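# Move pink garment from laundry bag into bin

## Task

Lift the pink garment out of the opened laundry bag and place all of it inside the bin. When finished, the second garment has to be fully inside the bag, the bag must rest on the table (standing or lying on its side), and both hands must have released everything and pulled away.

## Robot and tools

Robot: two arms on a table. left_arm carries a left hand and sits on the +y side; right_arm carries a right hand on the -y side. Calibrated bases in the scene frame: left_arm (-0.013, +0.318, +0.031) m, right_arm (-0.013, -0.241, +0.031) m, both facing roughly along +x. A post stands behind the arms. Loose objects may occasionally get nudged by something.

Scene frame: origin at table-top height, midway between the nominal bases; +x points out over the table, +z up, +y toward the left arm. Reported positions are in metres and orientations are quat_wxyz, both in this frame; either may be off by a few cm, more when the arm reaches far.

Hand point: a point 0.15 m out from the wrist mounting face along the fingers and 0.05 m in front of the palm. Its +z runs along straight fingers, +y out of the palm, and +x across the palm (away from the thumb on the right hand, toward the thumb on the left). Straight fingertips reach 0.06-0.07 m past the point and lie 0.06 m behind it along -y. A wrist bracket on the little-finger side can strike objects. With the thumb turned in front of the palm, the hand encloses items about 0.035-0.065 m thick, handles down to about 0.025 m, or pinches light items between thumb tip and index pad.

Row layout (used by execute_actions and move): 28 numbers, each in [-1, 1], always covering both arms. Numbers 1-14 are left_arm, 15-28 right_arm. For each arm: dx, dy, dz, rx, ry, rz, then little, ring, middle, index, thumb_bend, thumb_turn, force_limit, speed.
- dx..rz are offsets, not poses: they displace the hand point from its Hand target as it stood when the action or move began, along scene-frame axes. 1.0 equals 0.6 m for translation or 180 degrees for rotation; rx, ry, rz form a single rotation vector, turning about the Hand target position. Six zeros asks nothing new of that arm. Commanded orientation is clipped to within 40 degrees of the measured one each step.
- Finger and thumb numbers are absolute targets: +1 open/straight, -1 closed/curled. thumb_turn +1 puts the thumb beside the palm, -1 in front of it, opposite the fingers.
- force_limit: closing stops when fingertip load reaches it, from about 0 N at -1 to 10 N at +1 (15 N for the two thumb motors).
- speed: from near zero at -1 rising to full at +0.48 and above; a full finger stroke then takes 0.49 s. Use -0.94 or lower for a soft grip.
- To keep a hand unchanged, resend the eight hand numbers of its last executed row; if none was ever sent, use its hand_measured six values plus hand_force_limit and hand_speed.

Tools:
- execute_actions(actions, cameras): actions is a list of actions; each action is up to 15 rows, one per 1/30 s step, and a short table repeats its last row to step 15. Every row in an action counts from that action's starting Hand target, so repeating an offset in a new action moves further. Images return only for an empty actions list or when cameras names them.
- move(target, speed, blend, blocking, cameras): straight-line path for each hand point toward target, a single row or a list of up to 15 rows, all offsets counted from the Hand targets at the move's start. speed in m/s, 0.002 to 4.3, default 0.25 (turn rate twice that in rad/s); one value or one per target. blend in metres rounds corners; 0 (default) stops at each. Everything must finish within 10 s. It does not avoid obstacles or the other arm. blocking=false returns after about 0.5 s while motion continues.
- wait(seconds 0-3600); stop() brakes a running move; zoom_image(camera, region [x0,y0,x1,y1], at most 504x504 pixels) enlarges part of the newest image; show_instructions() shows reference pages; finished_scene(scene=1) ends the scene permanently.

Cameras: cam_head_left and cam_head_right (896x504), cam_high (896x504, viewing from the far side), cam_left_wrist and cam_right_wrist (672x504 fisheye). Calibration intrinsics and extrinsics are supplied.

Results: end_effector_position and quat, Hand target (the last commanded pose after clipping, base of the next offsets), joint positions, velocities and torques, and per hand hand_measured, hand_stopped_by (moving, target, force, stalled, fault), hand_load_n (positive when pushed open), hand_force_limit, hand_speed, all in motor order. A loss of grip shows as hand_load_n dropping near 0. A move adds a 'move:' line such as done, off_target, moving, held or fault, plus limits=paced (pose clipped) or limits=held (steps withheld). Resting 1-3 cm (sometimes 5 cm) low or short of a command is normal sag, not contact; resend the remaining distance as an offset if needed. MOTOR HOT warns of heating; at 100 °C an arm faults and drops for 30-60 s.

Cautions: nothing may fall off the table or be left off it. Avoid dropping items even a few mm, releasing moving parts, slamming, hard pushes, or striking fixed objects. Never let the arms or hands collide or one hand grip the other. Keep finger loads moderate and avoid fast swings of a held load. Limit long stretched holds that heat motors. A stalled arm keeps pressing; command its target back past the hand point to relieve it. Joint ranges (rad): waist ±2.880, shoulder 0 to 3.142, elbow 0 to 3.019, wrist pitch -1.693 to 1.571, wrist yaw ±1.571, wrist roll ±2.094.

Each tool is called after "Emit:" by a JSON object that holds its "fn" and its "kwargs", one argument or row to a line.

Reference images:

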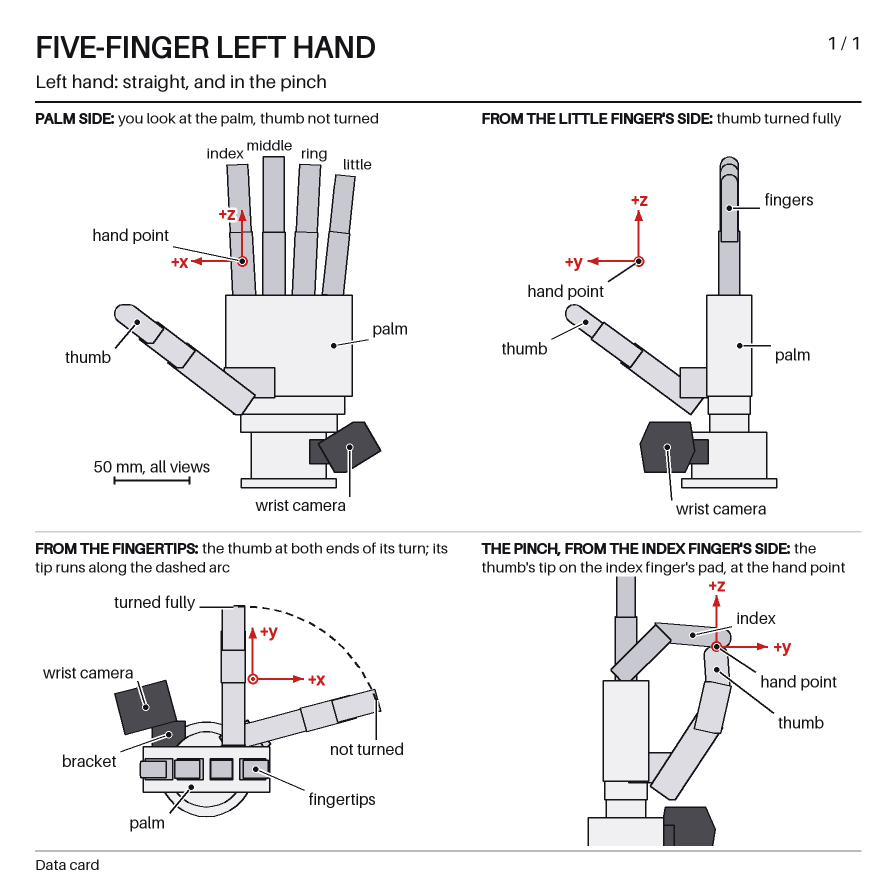

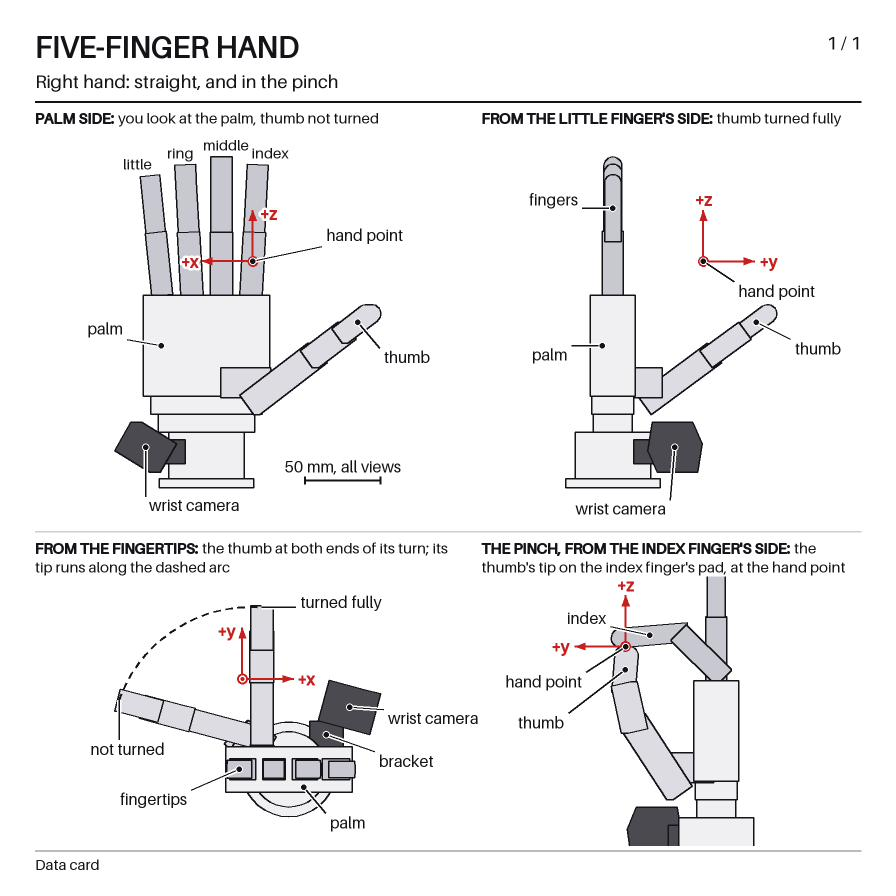

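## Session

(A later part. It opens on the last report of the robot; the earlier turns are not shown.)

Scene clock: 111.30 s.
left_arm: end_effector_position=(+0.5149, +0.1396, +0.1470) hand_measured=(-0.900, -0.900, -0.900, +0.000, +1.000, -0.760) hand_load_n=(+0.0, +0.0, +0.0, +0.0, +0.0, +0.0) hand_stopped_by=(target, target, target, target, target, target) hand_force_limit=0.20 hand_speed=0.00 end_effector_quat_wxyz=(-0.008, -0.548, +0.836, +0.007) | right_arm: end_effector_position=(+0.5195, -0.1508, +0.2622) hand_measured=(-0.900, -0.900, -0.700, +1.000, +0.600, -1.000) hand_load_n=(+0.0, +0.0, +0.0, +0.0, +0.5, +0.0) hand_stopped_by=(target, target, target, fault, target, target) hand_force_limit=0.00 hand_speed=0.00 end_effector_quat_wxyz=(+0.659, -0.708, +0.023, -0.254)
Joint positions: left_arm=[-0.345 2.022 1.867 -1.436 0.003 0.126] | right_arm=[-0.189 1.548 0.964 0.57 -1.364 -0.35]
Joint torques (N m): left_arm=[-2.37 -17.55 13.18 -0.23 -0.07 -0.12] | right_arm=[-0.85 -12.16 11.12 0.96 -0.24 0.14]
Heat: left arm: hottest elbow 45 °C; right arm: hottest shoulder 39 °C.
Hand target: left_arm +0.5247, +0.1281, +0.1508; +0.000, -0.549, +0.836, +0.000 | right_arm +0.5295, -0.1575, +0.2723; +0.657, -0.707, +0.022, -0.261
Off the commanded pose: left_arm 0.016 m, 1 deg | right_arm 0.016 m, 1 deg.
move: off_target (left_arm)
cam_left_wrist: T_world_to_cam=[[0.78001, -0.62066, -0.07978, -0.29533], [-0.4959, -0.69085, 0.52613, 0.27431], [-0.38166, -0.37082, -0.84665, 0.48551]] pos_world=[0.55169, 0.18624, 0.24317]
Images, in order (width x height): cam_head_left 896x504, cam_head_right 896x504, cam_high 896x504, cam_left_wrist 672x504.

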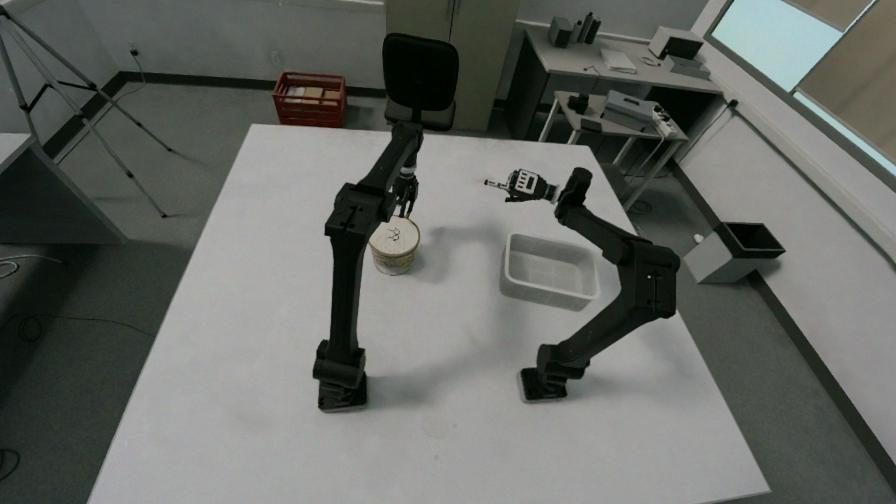

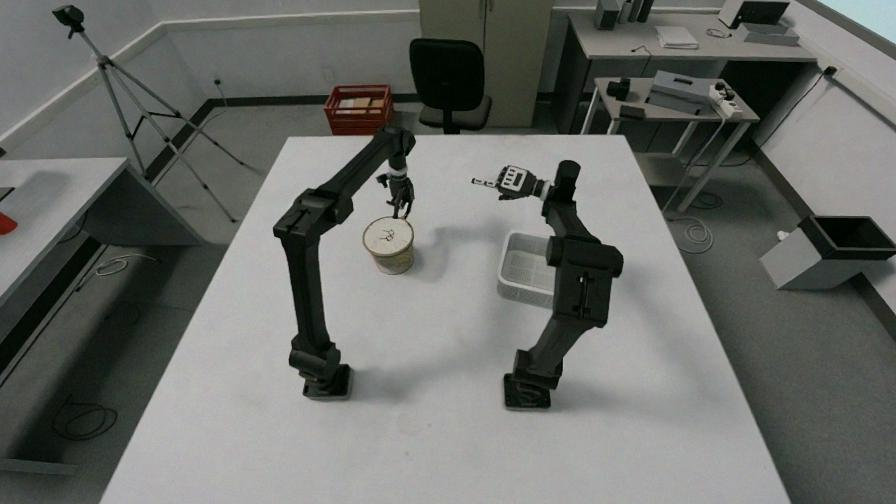

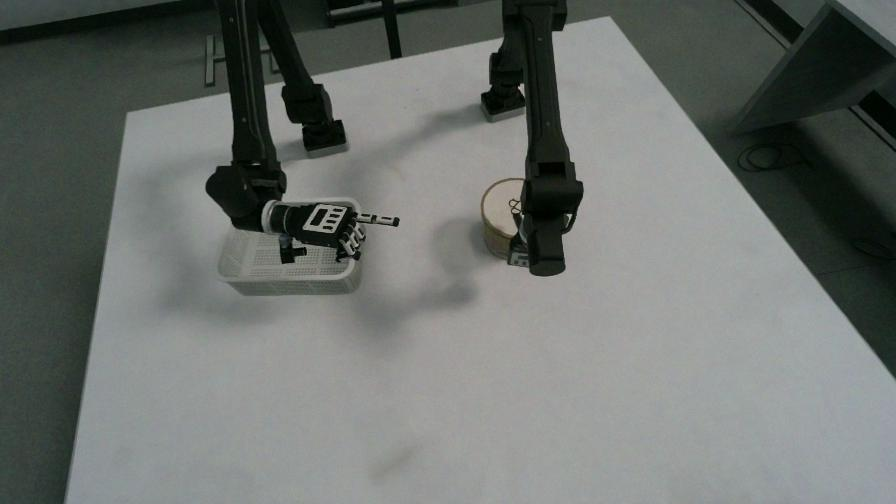

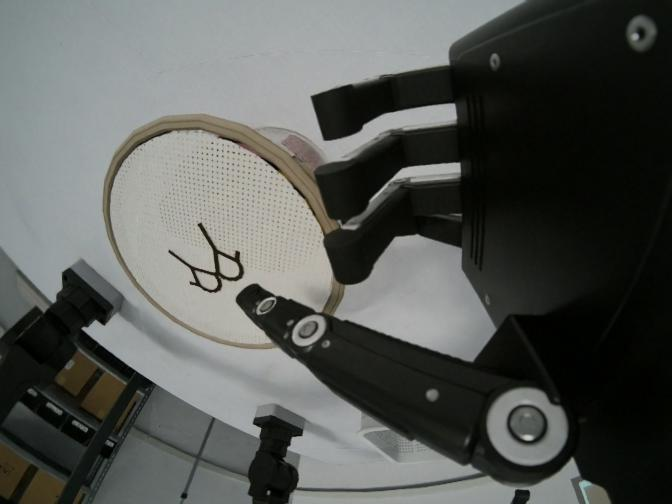

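Emit:
{"fn": "move", "kwargs": {
  "target": [
    [0.005,-0.002,-0.055,0,0,0,-0.9,-0.9,-0.9,0,1.0,-0.76,0.2,0,0,0,0,0,0,0,-0.9,-0.9,-0.7,1,0.6,-1,0,0],
    [0.012,0.02,-0.055,0,0,0,-0.9,-0.9,-0.9,0,1.0,-0.76,0.2,0,0,0,0,0,0,0,-0.9,-0.9,-0.7,1,0.6,-1,0,0]
  ],
  "speed": 0.06,
  "cameras": ["cam_left_wrist","cam_head_left","cam_head_right","cam_high"]
}}

Emit:
{"fn": "zoom_image", "kwargs": {
  "camera": "cam_left_wrist",
  "region": [200, 200, 400, 400]
}}

Emit:
{"fn": "zoom_image", "kwargs": {
  "camera": "cam_head_right",
  "region": [380, 180, 430, 240]
}}

Emit:
{"fn": "zoom_image", "kwargs": {
  "camera": "cam_head_left",
  "region": [380, 180, 430, 240]
}}

Scene clock: 113.80 s.
left_arm: end_effector_position=(+0.5262, +0.1363, +0.1263) hand_measured=(-0.900, -0.900, -0.900, +0.000, +1.000, -0.760) hand_load_n=(+0.5, +0.0, +0.0, +0.0, +0.0, +0.0) hand_stopped_by=(target, target, target, target, target, target) hand_force_limit=0.20 hand_speed=0.00 end_effector_quat_wxyz=(-0.002, -0.548, +0.836, +0.000) | right_arm: end_effector_position=(+0.5195, -0.1508, +0.2622) hand_measured=(-0.900, -0.900, -0.700, +1.000, +0.600, -1.000) hand_load_n=(+0.0, +0.0, +0.0, +0.0, +0.0, +0.0) hand_stopped_by=(target, target, target, fault, target, target) hand_force_limit=0.00 hand_speed=0.00 end_effector_quat_wxyz=(+0.659, -0.708, +0.023, -0.254)
Joint positions: left_arm=[-0.345 2.052 1.863 -1.385 0.003 0.126] | right_arm=[-0.189 1.548 0.964 0.57 -1.364 -0.35]
Joint torques (N m): left_arm=[-0.09 -18.14 9.65 0.76 -0.11 0.1] | right_arm=[-0.85 -12.1 11.14 0.96 -0.24 0.13]
Heat: left arm: hottest elbow 45 °C; right arm: hottest shoulder 39 °C.
Hand target: left_arm +0.5319, +0.1401, +0.1180; +0.000, -0.549, +0.836, +0.000 | right_arm +0.5295, -0.1575, +0.2723; +0.657, -0.707, +0.022, -0.261
Off the commanded pose: left_arm 0.011 m, 0 deg | right_arm 0.016 m, 1 deg.
move: off_target (left_arm)
cam_left_wrist: T_world_to_cam=[[0.78126, -0.62099, -0.06322, -0.31056], [-0.50488, -0.68822, 0.52101, 0.29354], [-0.36705, -0.37513, -0.85121, 0.46455]] pos_world=[0.56134, 0.18343, 0.22286]
Images, in order (width x height): cam_head_left 896x504, cam_head_right 896x504, cam_high 896x504, cam_left_wrist 672x504.

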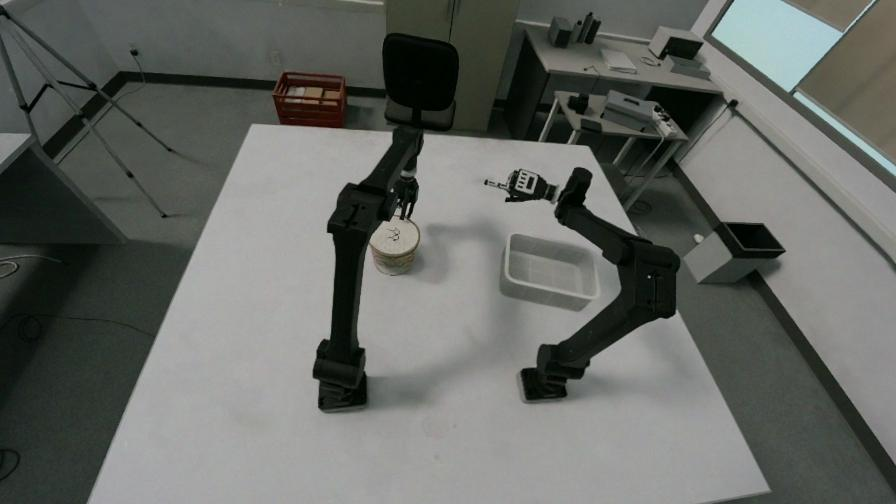

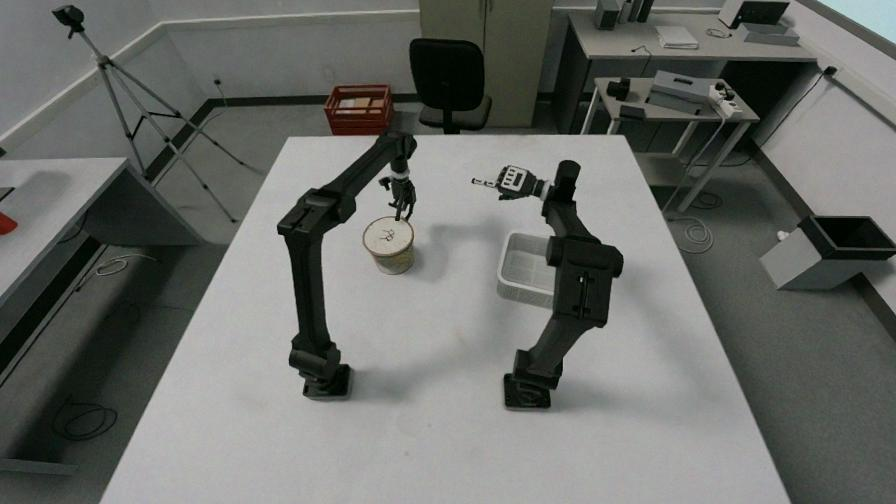

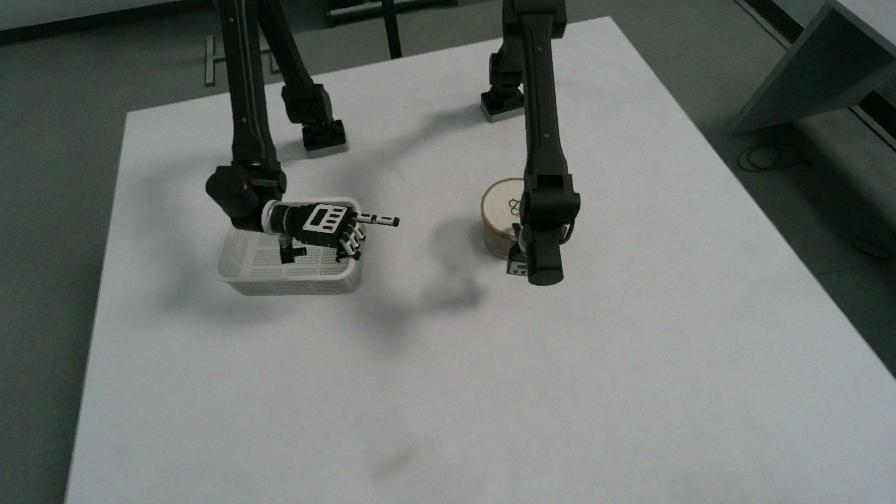

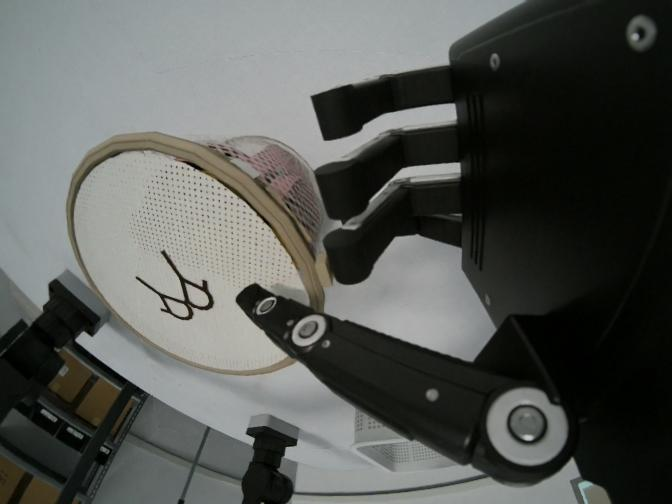

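Scaled by 2.520 from the camera's image (finer frame: 960x720).

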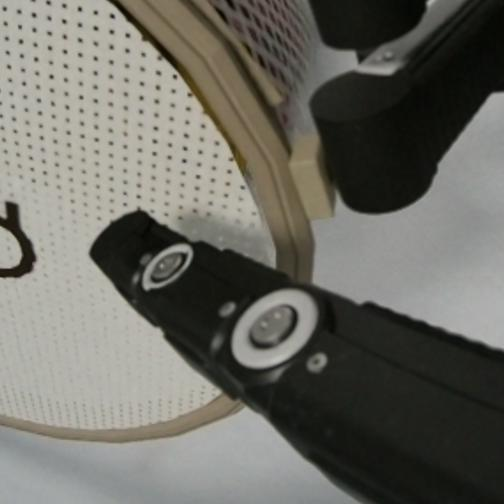

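Scaled by 8.400 from the camera's image (finer frame: 1280x720).

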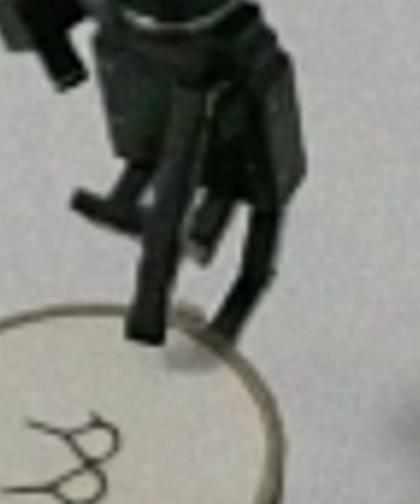

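Scaled by 8.400 from the camera's image (finer frame: 1280x720).

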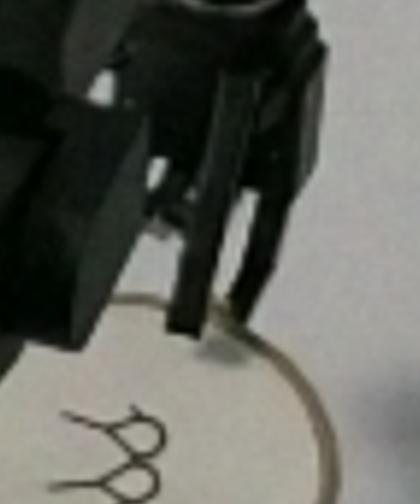

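Emit:
{"fn": "move", "kwargs": {
  "target": [
    [-0.012,-0.016,0.0,0,0,0,-0.9,-0.9,-0.9,0,1.0,-0.76,0.2,0,0,0,0,0,0,0,-0.9,-0.9,-0.7,1,0.6,-1,0,0],
    [-0.012,-0.018,0.058,0,0,0,-0.9,-0.9,-0.9,0,1.0,-0.76,0.2,0,0,0,0,0,0,0,-0.9,-0.9,-0.7,1,0.6,-1,0,0]
  ],
  "speed": 0.06,
  "cameras": ["cam_left_wrist","cam_head_left","cam_head_right","cam_high"]
}}

Emit:
{"fn": "zoom_image", "kwargs": {
  "camera": "cam_left_wrist",
  "region": [200, 200, 400, 400]
}}

Emit:
{"fn": "zoom_image", "kwargs": {
  "camera": "cam_head_right",
  "region": [385, 190, 425, 230]
}}

Emit:
{"fn": "zoom_image", "kwargs": {
  "camera": "cam_head_left",
  "region": [385, 190, 425, 230]
}}

Scene clock: 116.53 s.
left_arm: end_effector_position=(+0.5161, +0.1392, +0.1308) hand_measured=(-0.900, -0.900, -0.900, +0.000, +1.000, -0.760) hand_load_n=(+0.5, +0.0, +0.0, +0.0, -0.5, +0.0) hand_stopped_by=(target, target, target, target, target, target) hand_force_limit=0.20 hand_speed=0.00 end_effector_quat_wxyz=(-0.015, -0.548, +0.836, +0.016) | right_arm: end_effector_position=(+0.5195, -0.1508, +0.2622) hand_measured=(-0.900, -0.900, -0.700, +1.000, +0.600, -1.000) hand_load_n=(+0.0, +0.0, +0.0, +0.0, +0.0, +0.0) hand_stopped_by=(target, target, target, fault, target, target) hand_force_limit=0.00 hand_speed=0.00 end_effector_quat_wxyz=(+0.659, -0.708, +0.023, -0.254)
Joint positions: left_arm=[-0.345 2.052 1.868 -1.43 0.003 0.126] | right_arm=[-0.189 1.548 0.964 0.57 -1.364 -0.35]
Joint torques (N m): left_arm=[-2.02 -20.66 13.26 -0.64 -0.06 -0.05] | right_arm=[-0.79 -12.1 11.12 0.95 -0.24 0.14]
Heat: left arm: hottest elbow 45 °C; right arm: hottest elbow 40 °C.
Hand target: left_arm +0.5248, +0.1293, +0.1528; +0.000, -0.549, +0.836, +0.000 | right_arm +0.5295, -0.1575, +0.2723; +0.657, -0.707, +0.022, -0.261
Off the commanded pose: left_arm 0.026 m, 2 deg | right_arm 0.016 m, 1 deg.
move: off_target (left_arm)
cam_left_wrist: T_world_to_cam=[[0.77805, -0.62011, -0.10051, -0.29418], [-0.48449, -0.69418, 0.53234, 0.27694], [-0.39987, -0.36549, -0.84055, 0.48003]] pos_world=[0.55502, 0.18527, 0.2265]
Images, in order (width x height): cam_head_left 896x504, cam_head_right 896x504, cam_high 896x504, cam_left_wrist 672x504.

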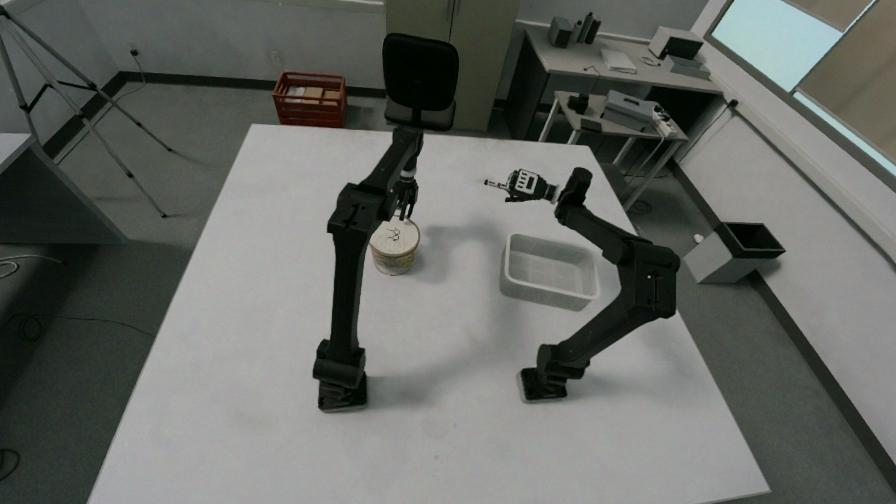

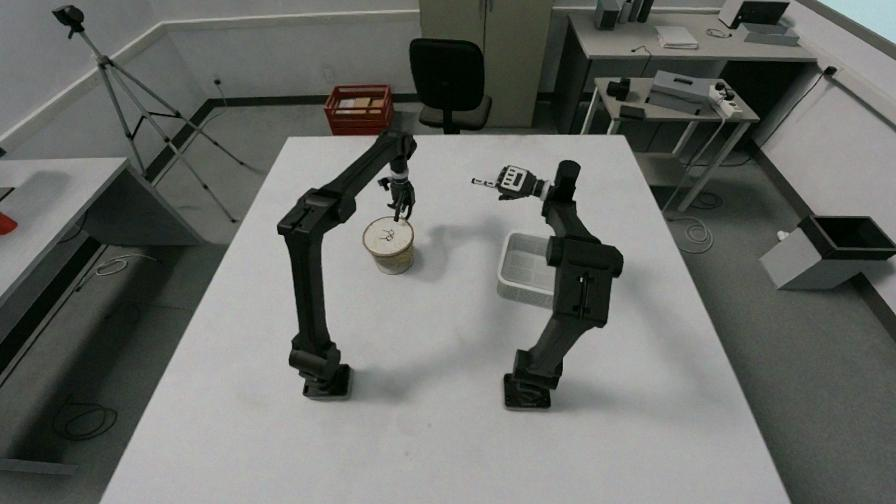

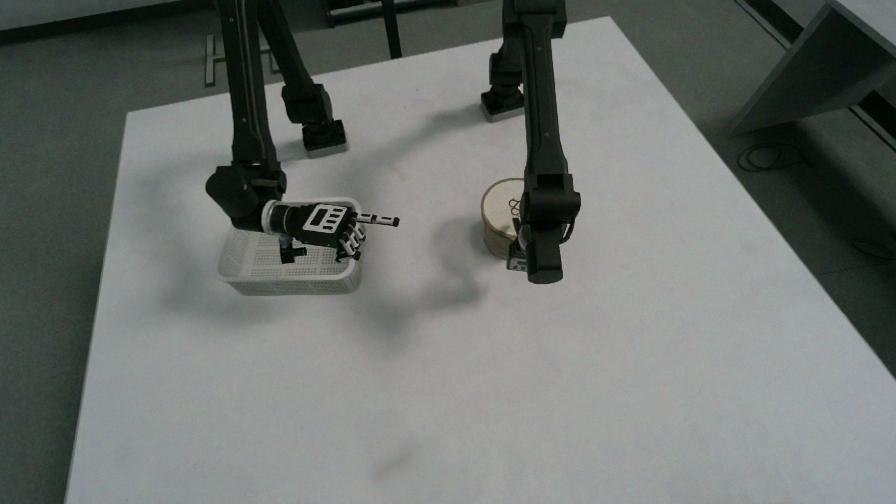

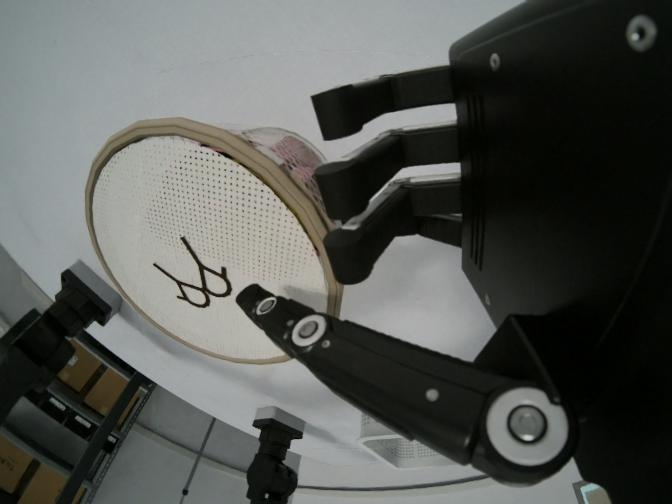

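Scaled by 2.520 from the camera's image (finer frame: 960x720).

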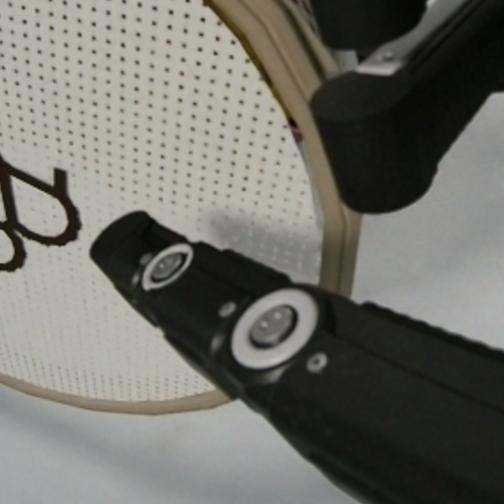

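Scaled by 12.600 from the camera's image (finer frame: 1280x720).

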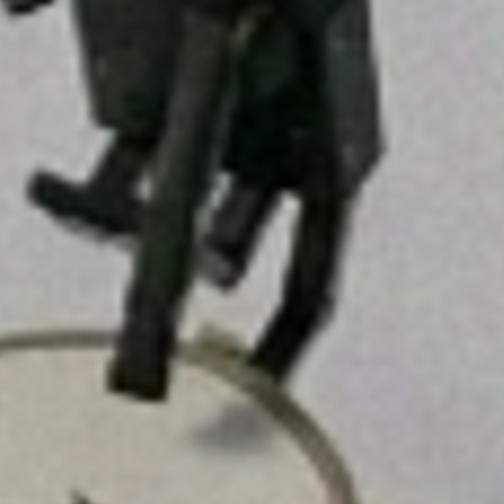

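Scaled by 12.600 from the camera's image (finer frame: 1280x720).

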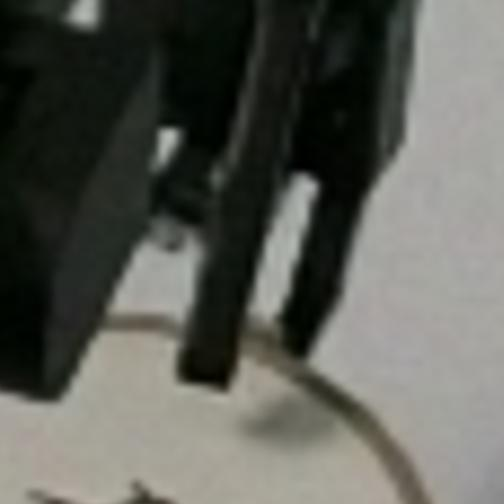

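Emit:
{"fn": "move", "kwargs": {
  "target": [
    [0.003,0.007,0.03,0,0,0,-0.9,-0.9,-0.9,0,1.0,-0.76,0.2,0,0,0,0,0,0,0,-0.9,-0.9,-0.7,1,0.6,-1,0,0]
  ],
  "speed": 0.1,
  "cameras": ["cam_left_wrist","cam_head_left","cam_head_right"]
}}

Emit:
{"fn": "zoom_image", "kwargs": {
  "camera": "cam_left_wrist",
  "region": [200, 200, 400, 400]
}}

Emit:
{"fn": "zoom_image", "kwargs": {
  "camera": "cam_head_right",
  "region": [385, 190, 425, 230]
}}

Emit:
{"fn": "zoom_image", "kwargs": {
  "camera": "cam_head_left",
  "region": [385, 190, 425, 230]
}}

Scene clock: 122.17 s.
left_arm: end_effector_position=(+0.5174, +0.1388, +0.1482) hand_measured=(-0.900, -0.900, -0.900, +0.000, +1.000, -0.760) hand_load_n=(+0.0, +0.0, +0.0, +0.0, +0.0, +0.0) hand_stopped_by=(target, target, target, target, target, target) hand_force_limit=0.20 hand_speed=0.00 end_effector_quat_wxyz=(-0.015, -0.548, +0.836, +0.016) | right_arm: end_effector_position=(+0.5195, -0.1508, +0.2622) hand_measured=(-0.900, -0.900, -0.700, +1.000, +0.600, -1.000) hand_load_n=(+0.0, +0.0, +0.0, +0.0, +0.0, +0.0) hand_stopped_by=(target, target, target, fault, target, target) hand_force_limit=0.00 hand_speed=0.00 end_effector_quat_wxyz=(+0.659, -0.708, +0.023, -0.254)
Joint positions: left_arm=[-0.345 2.049 1.908 -1.475 0.003 0.126] | right_arm=[-0.189 1.548 0.964 0.57 -1.364 -0.35]
Joint torques (N m): left_arm=[-1.44 -20.19 13.23 -0.62 -0.11 -0.08] | right_arm=[-0.85 -12.16 11.14 0.94 -0.25 0.14]
Heat: left arm: hottest elbow 44 °C; right arm: hottest elbow 40 °C.
Hand target: left_arm +0.5264, +0.1335, +0.1708; +0.000, -0.549, +0.836, +0.000 | right_arm +0.5295, -0.1575, +0.2723; +0.657, -0.707, +0.022, -0.261
Off the commanded pose: left_arm 0.025 m, 3 deg | right_arm 0.016 m, 1 deg.
move: off_target (left_arm)
cam_left_wrist: T_world_to_cam=[[0.77798, -0.62004, -0.10152, -0.29349], [-0.48388, -0.69436, 0.53266, 0.26769], [-0.40076, -0.36528, -0.84022, 0.49544]] pos_world=[0.55641, 0.18487, 0.2439]
Images, in order (width x height): cam_head_left 896x504, cam_head_right 896x504, cam_left_wrist 672x504.

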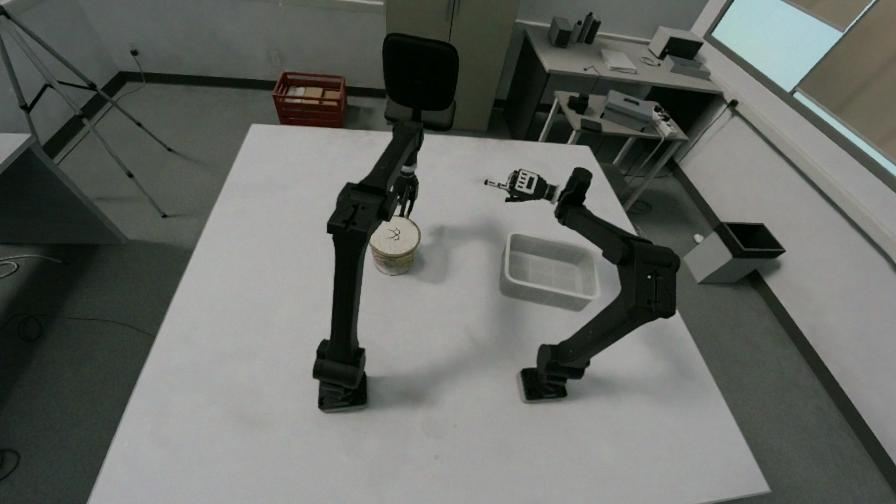

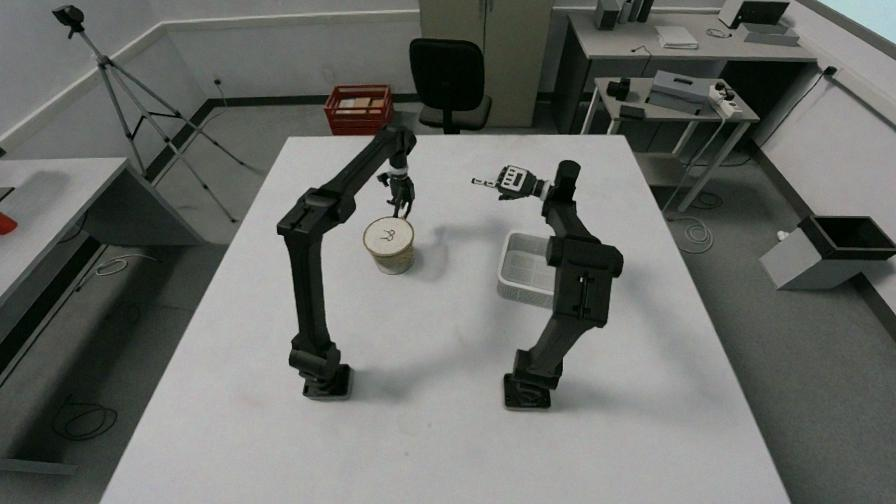

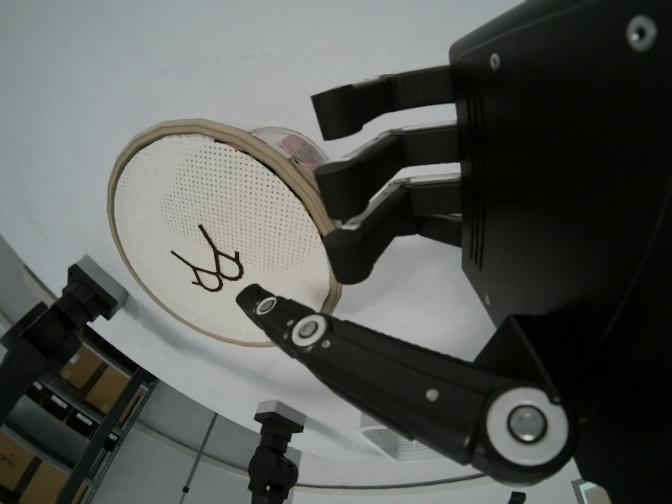

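Scaled by 2.520 from the camera's image (finer frame: 960x720).

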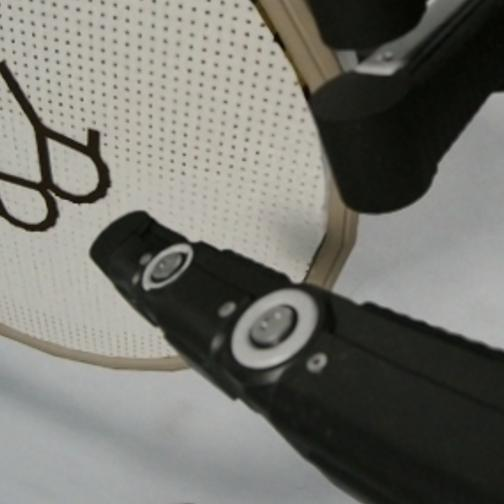

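Scaled by 12.600 from the camera's image (finer frame: 1280x720).

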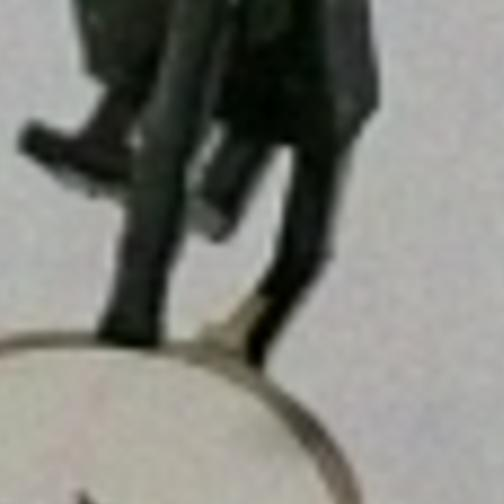

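Scaled by 12.600 from the camera's image (finer frame: 1280x720).

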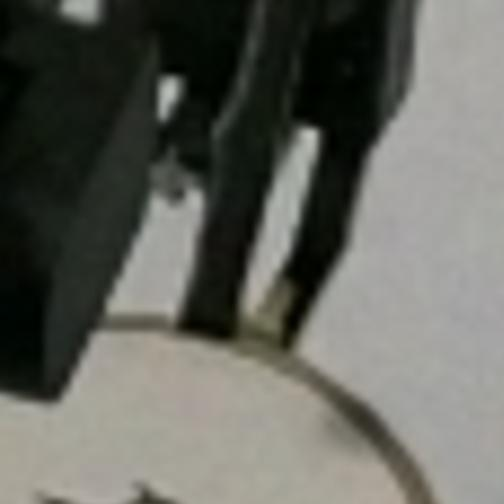

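Emit:
{"fn": "move", "kwargs": {
  "target": [
    [0,0,0,0,0,0,-0.9,-0.9,-0.9,0,0.05,-0.76,-0.2,-0.3,0,0,0,0,0,0,-0.9,-0.9,-0.7,1,0.6,-1,0,0]
  ],
  "speed": 0.1,
  "cameras": ["cam_left_wrist","cam_head_left","cam_head_right"]
}}

Emit:
{"fn": "zoom_image", "kwargs": {
  "camera": "cam_left_wrist",
  "region": [200, 150, 450, 400]
}}

Emit:
{"fn": "zoom_image", "kwargs": {
  "camera": "cam_head_right",
  "region": [385, 190, 425, 230]
}}

Emit:
{"fn": "zoom_image", "kwargs": {
  "camera": "cam_head_left",
  "region": [385, 190, 425, 230]
}}

Scene clock: 125.40 s.
left_arm: end_effector_position=(+0.5174, +0.1388, +0.1482) hand_measured=(-0.900, -0.900, -0.900, +0.000, +0.050, -0.760) hand_load_n=(+0.0, +0.0, +0.0, +0.0, +1.5, +4.0) hand_stopped_by=(target, target, target, target, target, target) hand_force_limit=-0.20 hand_speed=-0.30 end_effector_quat_wxyz=(-0.015, -0.548, +0.836, +0.016) | right_arm: end_effector_position=(+0.5195, -0.1508, +0.2622) hand_measured=(-0.900, -0.900, -0.700, +1.000, +0.600, -1.000) hand_load_n=(+0.0, +0.0, +0.0, +0.0, +0.0, +0.0) hand_stopped_by=(target, target, target, fault, target, target) hand_force_limit=0.00 hand_speed=0.00 end_effector_quat_wxyz=(+0.659, -0.708, +0.023, -0.254)
Joint positions: left_arm=[-0.345 2.049 1.908 -1.475 0.003 0.126] | right_arm=[-0.189 1.548 0.964 0.57 -1.364 -0.35]
Joint torques (N m): left_arm=[-1.08 -19.72 13.15 -0.62 -0.09 0] | right_arm=[-0.85 -12.16 11.15 0.96 -0.24 0.13]
Heat: left arm: hottest elbow 45 °C; right arm: hottest elbow 41 °C.
Hand target: left_arm +0.5265, +0.1335, +0.1707; +0.000, -0.549, +0.836, +0.000 | right_arm +0.5295, -0.1575, +0.2723; +0.657, -0.707, +0.022, -0.261
Off the commanded pose: left_arm 0.025 m, 3 deg | right_arm 0.016 m, 1 deg.
move: done
cam_left_wrist: T_world_to_cam=[[0.77798, -0.62004, -0.10152, -0.29349], [-0.48388, -0.69436, 0.53266, 0.26769], [-0.40076, -0.36528, -0.84022, 0.49544]] pos_world=[0.55641, 0.18487, 0.2439]
Images, in order (width x height): cam_head_left 896x504, cam_head_right 896x504, cam_left_wrist 672x504.

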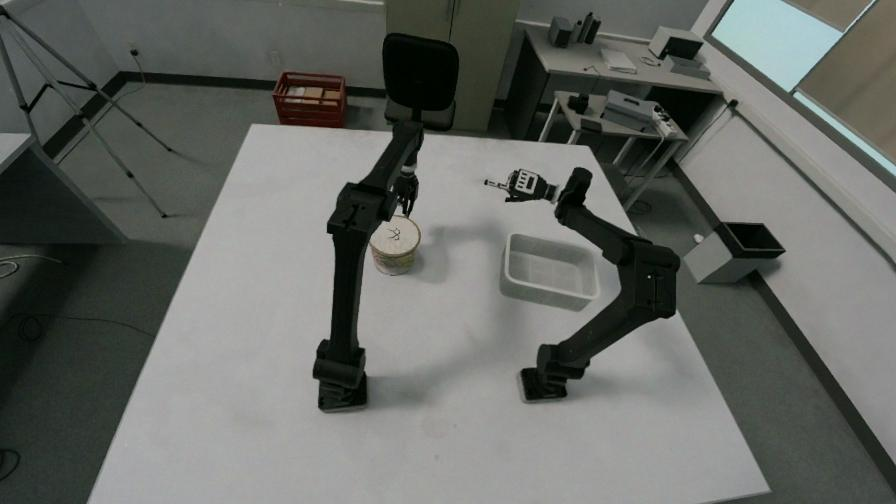

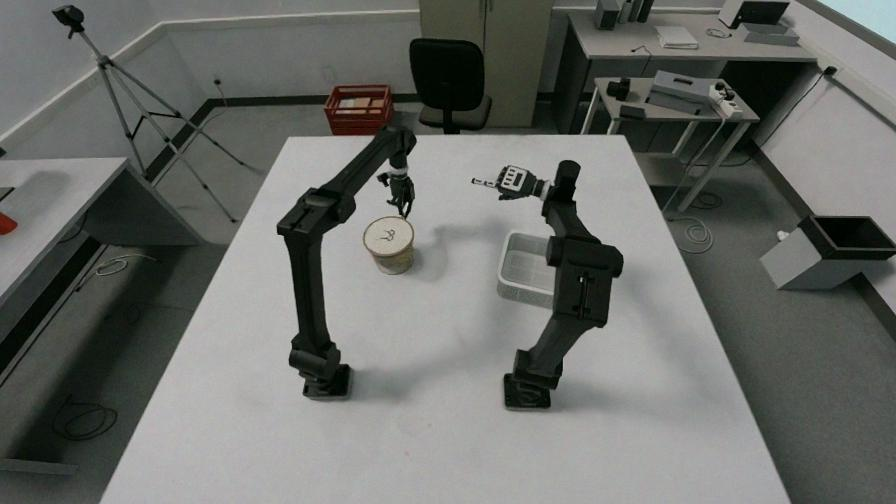

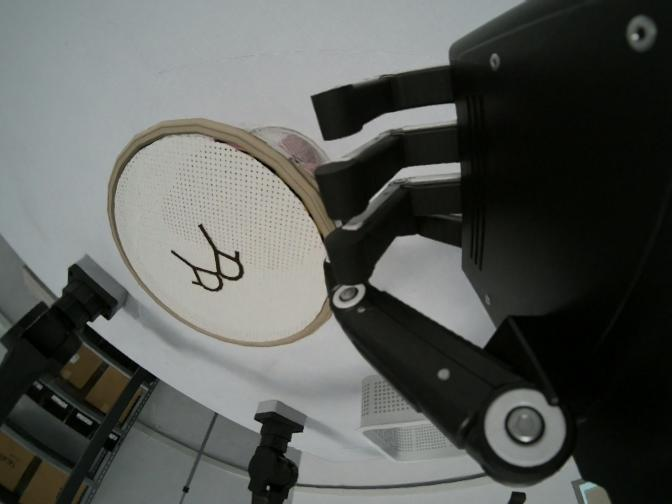

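Scaled by 2.016 from the camera's image (finer frame: 960x720).

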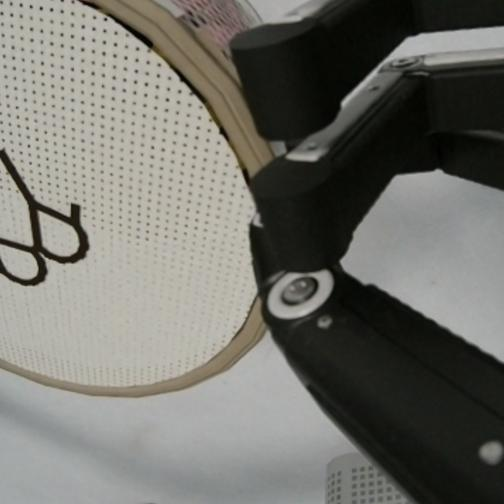

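Scaled by 12.600 from the camera's image (finer frame: 1280x720).

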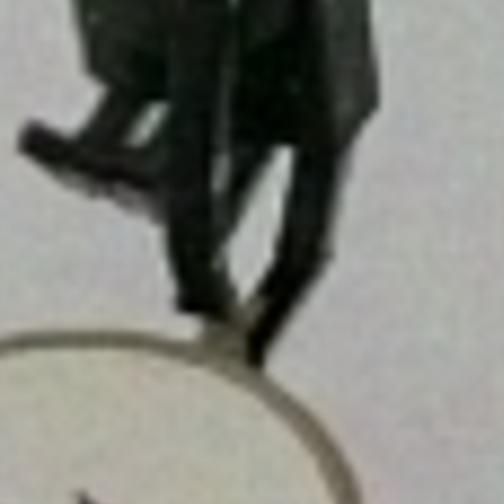

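Scaled by 12.600 from the camera's image (finer frame: 1280x720).

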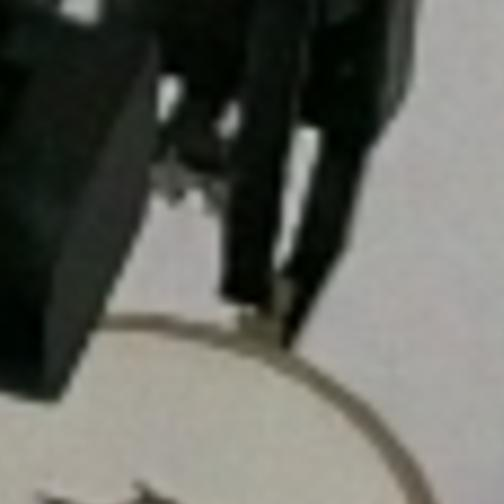

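Emit:
{"fn": "move", "kwargs": {
  "target": [
    [0,0,0,0,0,0,0.9,0.9,0.9,0,0.05,-0.76,-0.2,-0.3,0,0,0,0,0,0,-0.9,-0.9,-0.7,1,0.6,-1,0,0]
  ],
  "speed": 0.1,
  "cameras": ["cam_left_wrist","cam_head_left","cam_head_right"]
}}

Emit:
{"fn": "zoom_image", "kwargs": {
  "camera": "cam_left_wrist",
  "region": [250, 150, 450, 350]
}}

Emit:
{"fn": "zoom_image", "kwargs": {
  "camera": "cam_head_right",
  "region": [385, 190, 425, 230]
}}

Scene clock: 127.33 s.
left_arm: end_effector_position=(+0.5178, +0.1390, +0.1486) hand_measured=(+0.900, +0.900, +0.900, +0.000, +0.050, -0.760) hand_load_n=(+0.0, +0.0, +0.0, +0.0, +0.0, +0.0) hand_stopped_by=(target, target, target, target, target, target) hand_force_limit=-0.20 hand_speed=-0.30 end_effector_quat_wxyz=(-0.015, -0.548, +0.836, +0.016) | right_arm: end_effector_position=(+0.5195, -0.1508, +0.2622) hand_measured=(-0.900, -0.900, -0.700, +1.000, +0.600, -1.000) hand_load_n=(+0.0, +0.0, +0.0, +0.0, +0.0, +0.0) hand_stopped_by=(target, target, target, fault, target, target) hand_force_limit=0.00 hand_speed=0.00 end_effector_quat_wxyz=(+0.659, -0.708, +0.023, -0.254)
Joint positions: left_arm=[-0.345 2.049 1.909 -1.475 0.002 0.126] | right_arm=[-0.189 1.548 0.964 0.57 -1.364 -0.35]
Joint torques (N m): left_arm=[-1.44 -20.13 13.12 -0.59 -0.03 -0.01] | right_arm=[-0.85 -12.1 11.12 0.96 -0.24 0.14]
Heat: left arm: hottest elbow 45 °C; right arm: hottest elbow 41 °C.
Hand target: left_arm +0.5265, +0.1334, +0.1708; +0.000, -0.549, +0.836, +0.000 | right_arm +0.5295, -0.1575, +0.2723; +0.657, -0.707, +0.022, -0.261
Off the commanded pose: left_arm 0.024 m, 2 deg | right_arm 0.016 m, 1 deg.
move: done
cam_left_wrist: T_world_to_cam=[[0.77807, -0.62001, -0.10096, -0.29382], [-0.48467, -0.69476, 0.53143, 0.2685], [-0.39964, -0.36455, -0.84106, 0.49538]] pos_world=[0.55672, 0.18497, 0.24429]
Images, in order (width x height): cam_head_left 896x504, cam_head_right 896x504, cam_left_wrist 672x504.

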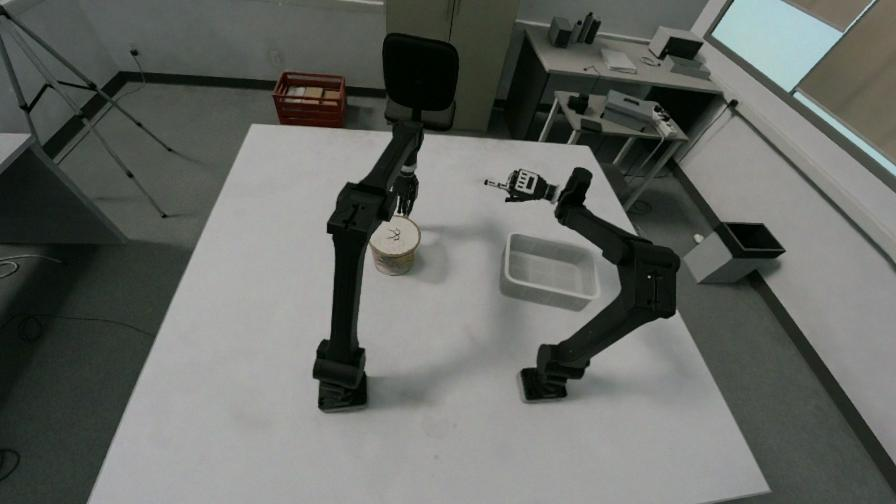

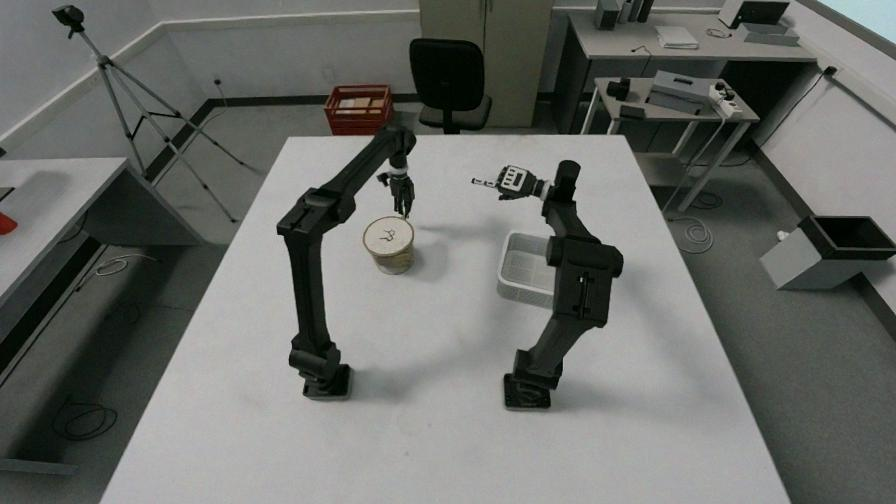

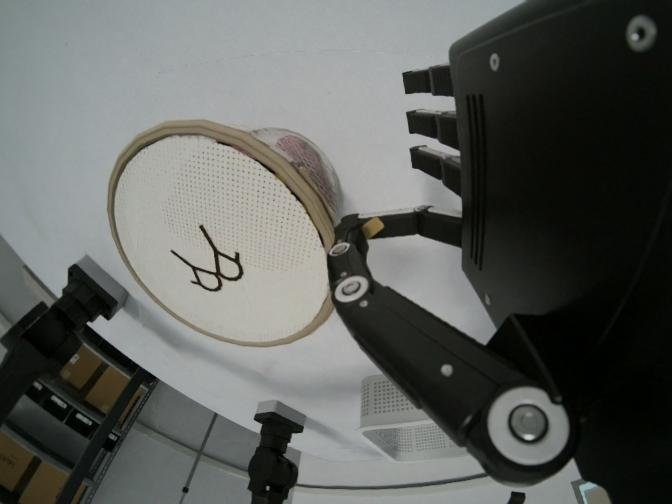

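Scaled by 2.520 from the camera's image (finer frame: 960x720).

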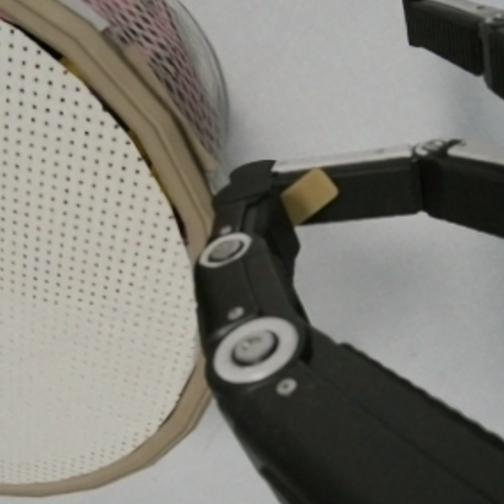

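Scaled by 12.600 from the camera's image (finer frame: 1280x720).

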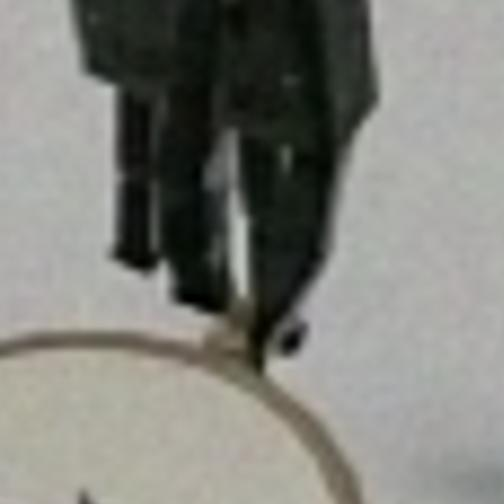

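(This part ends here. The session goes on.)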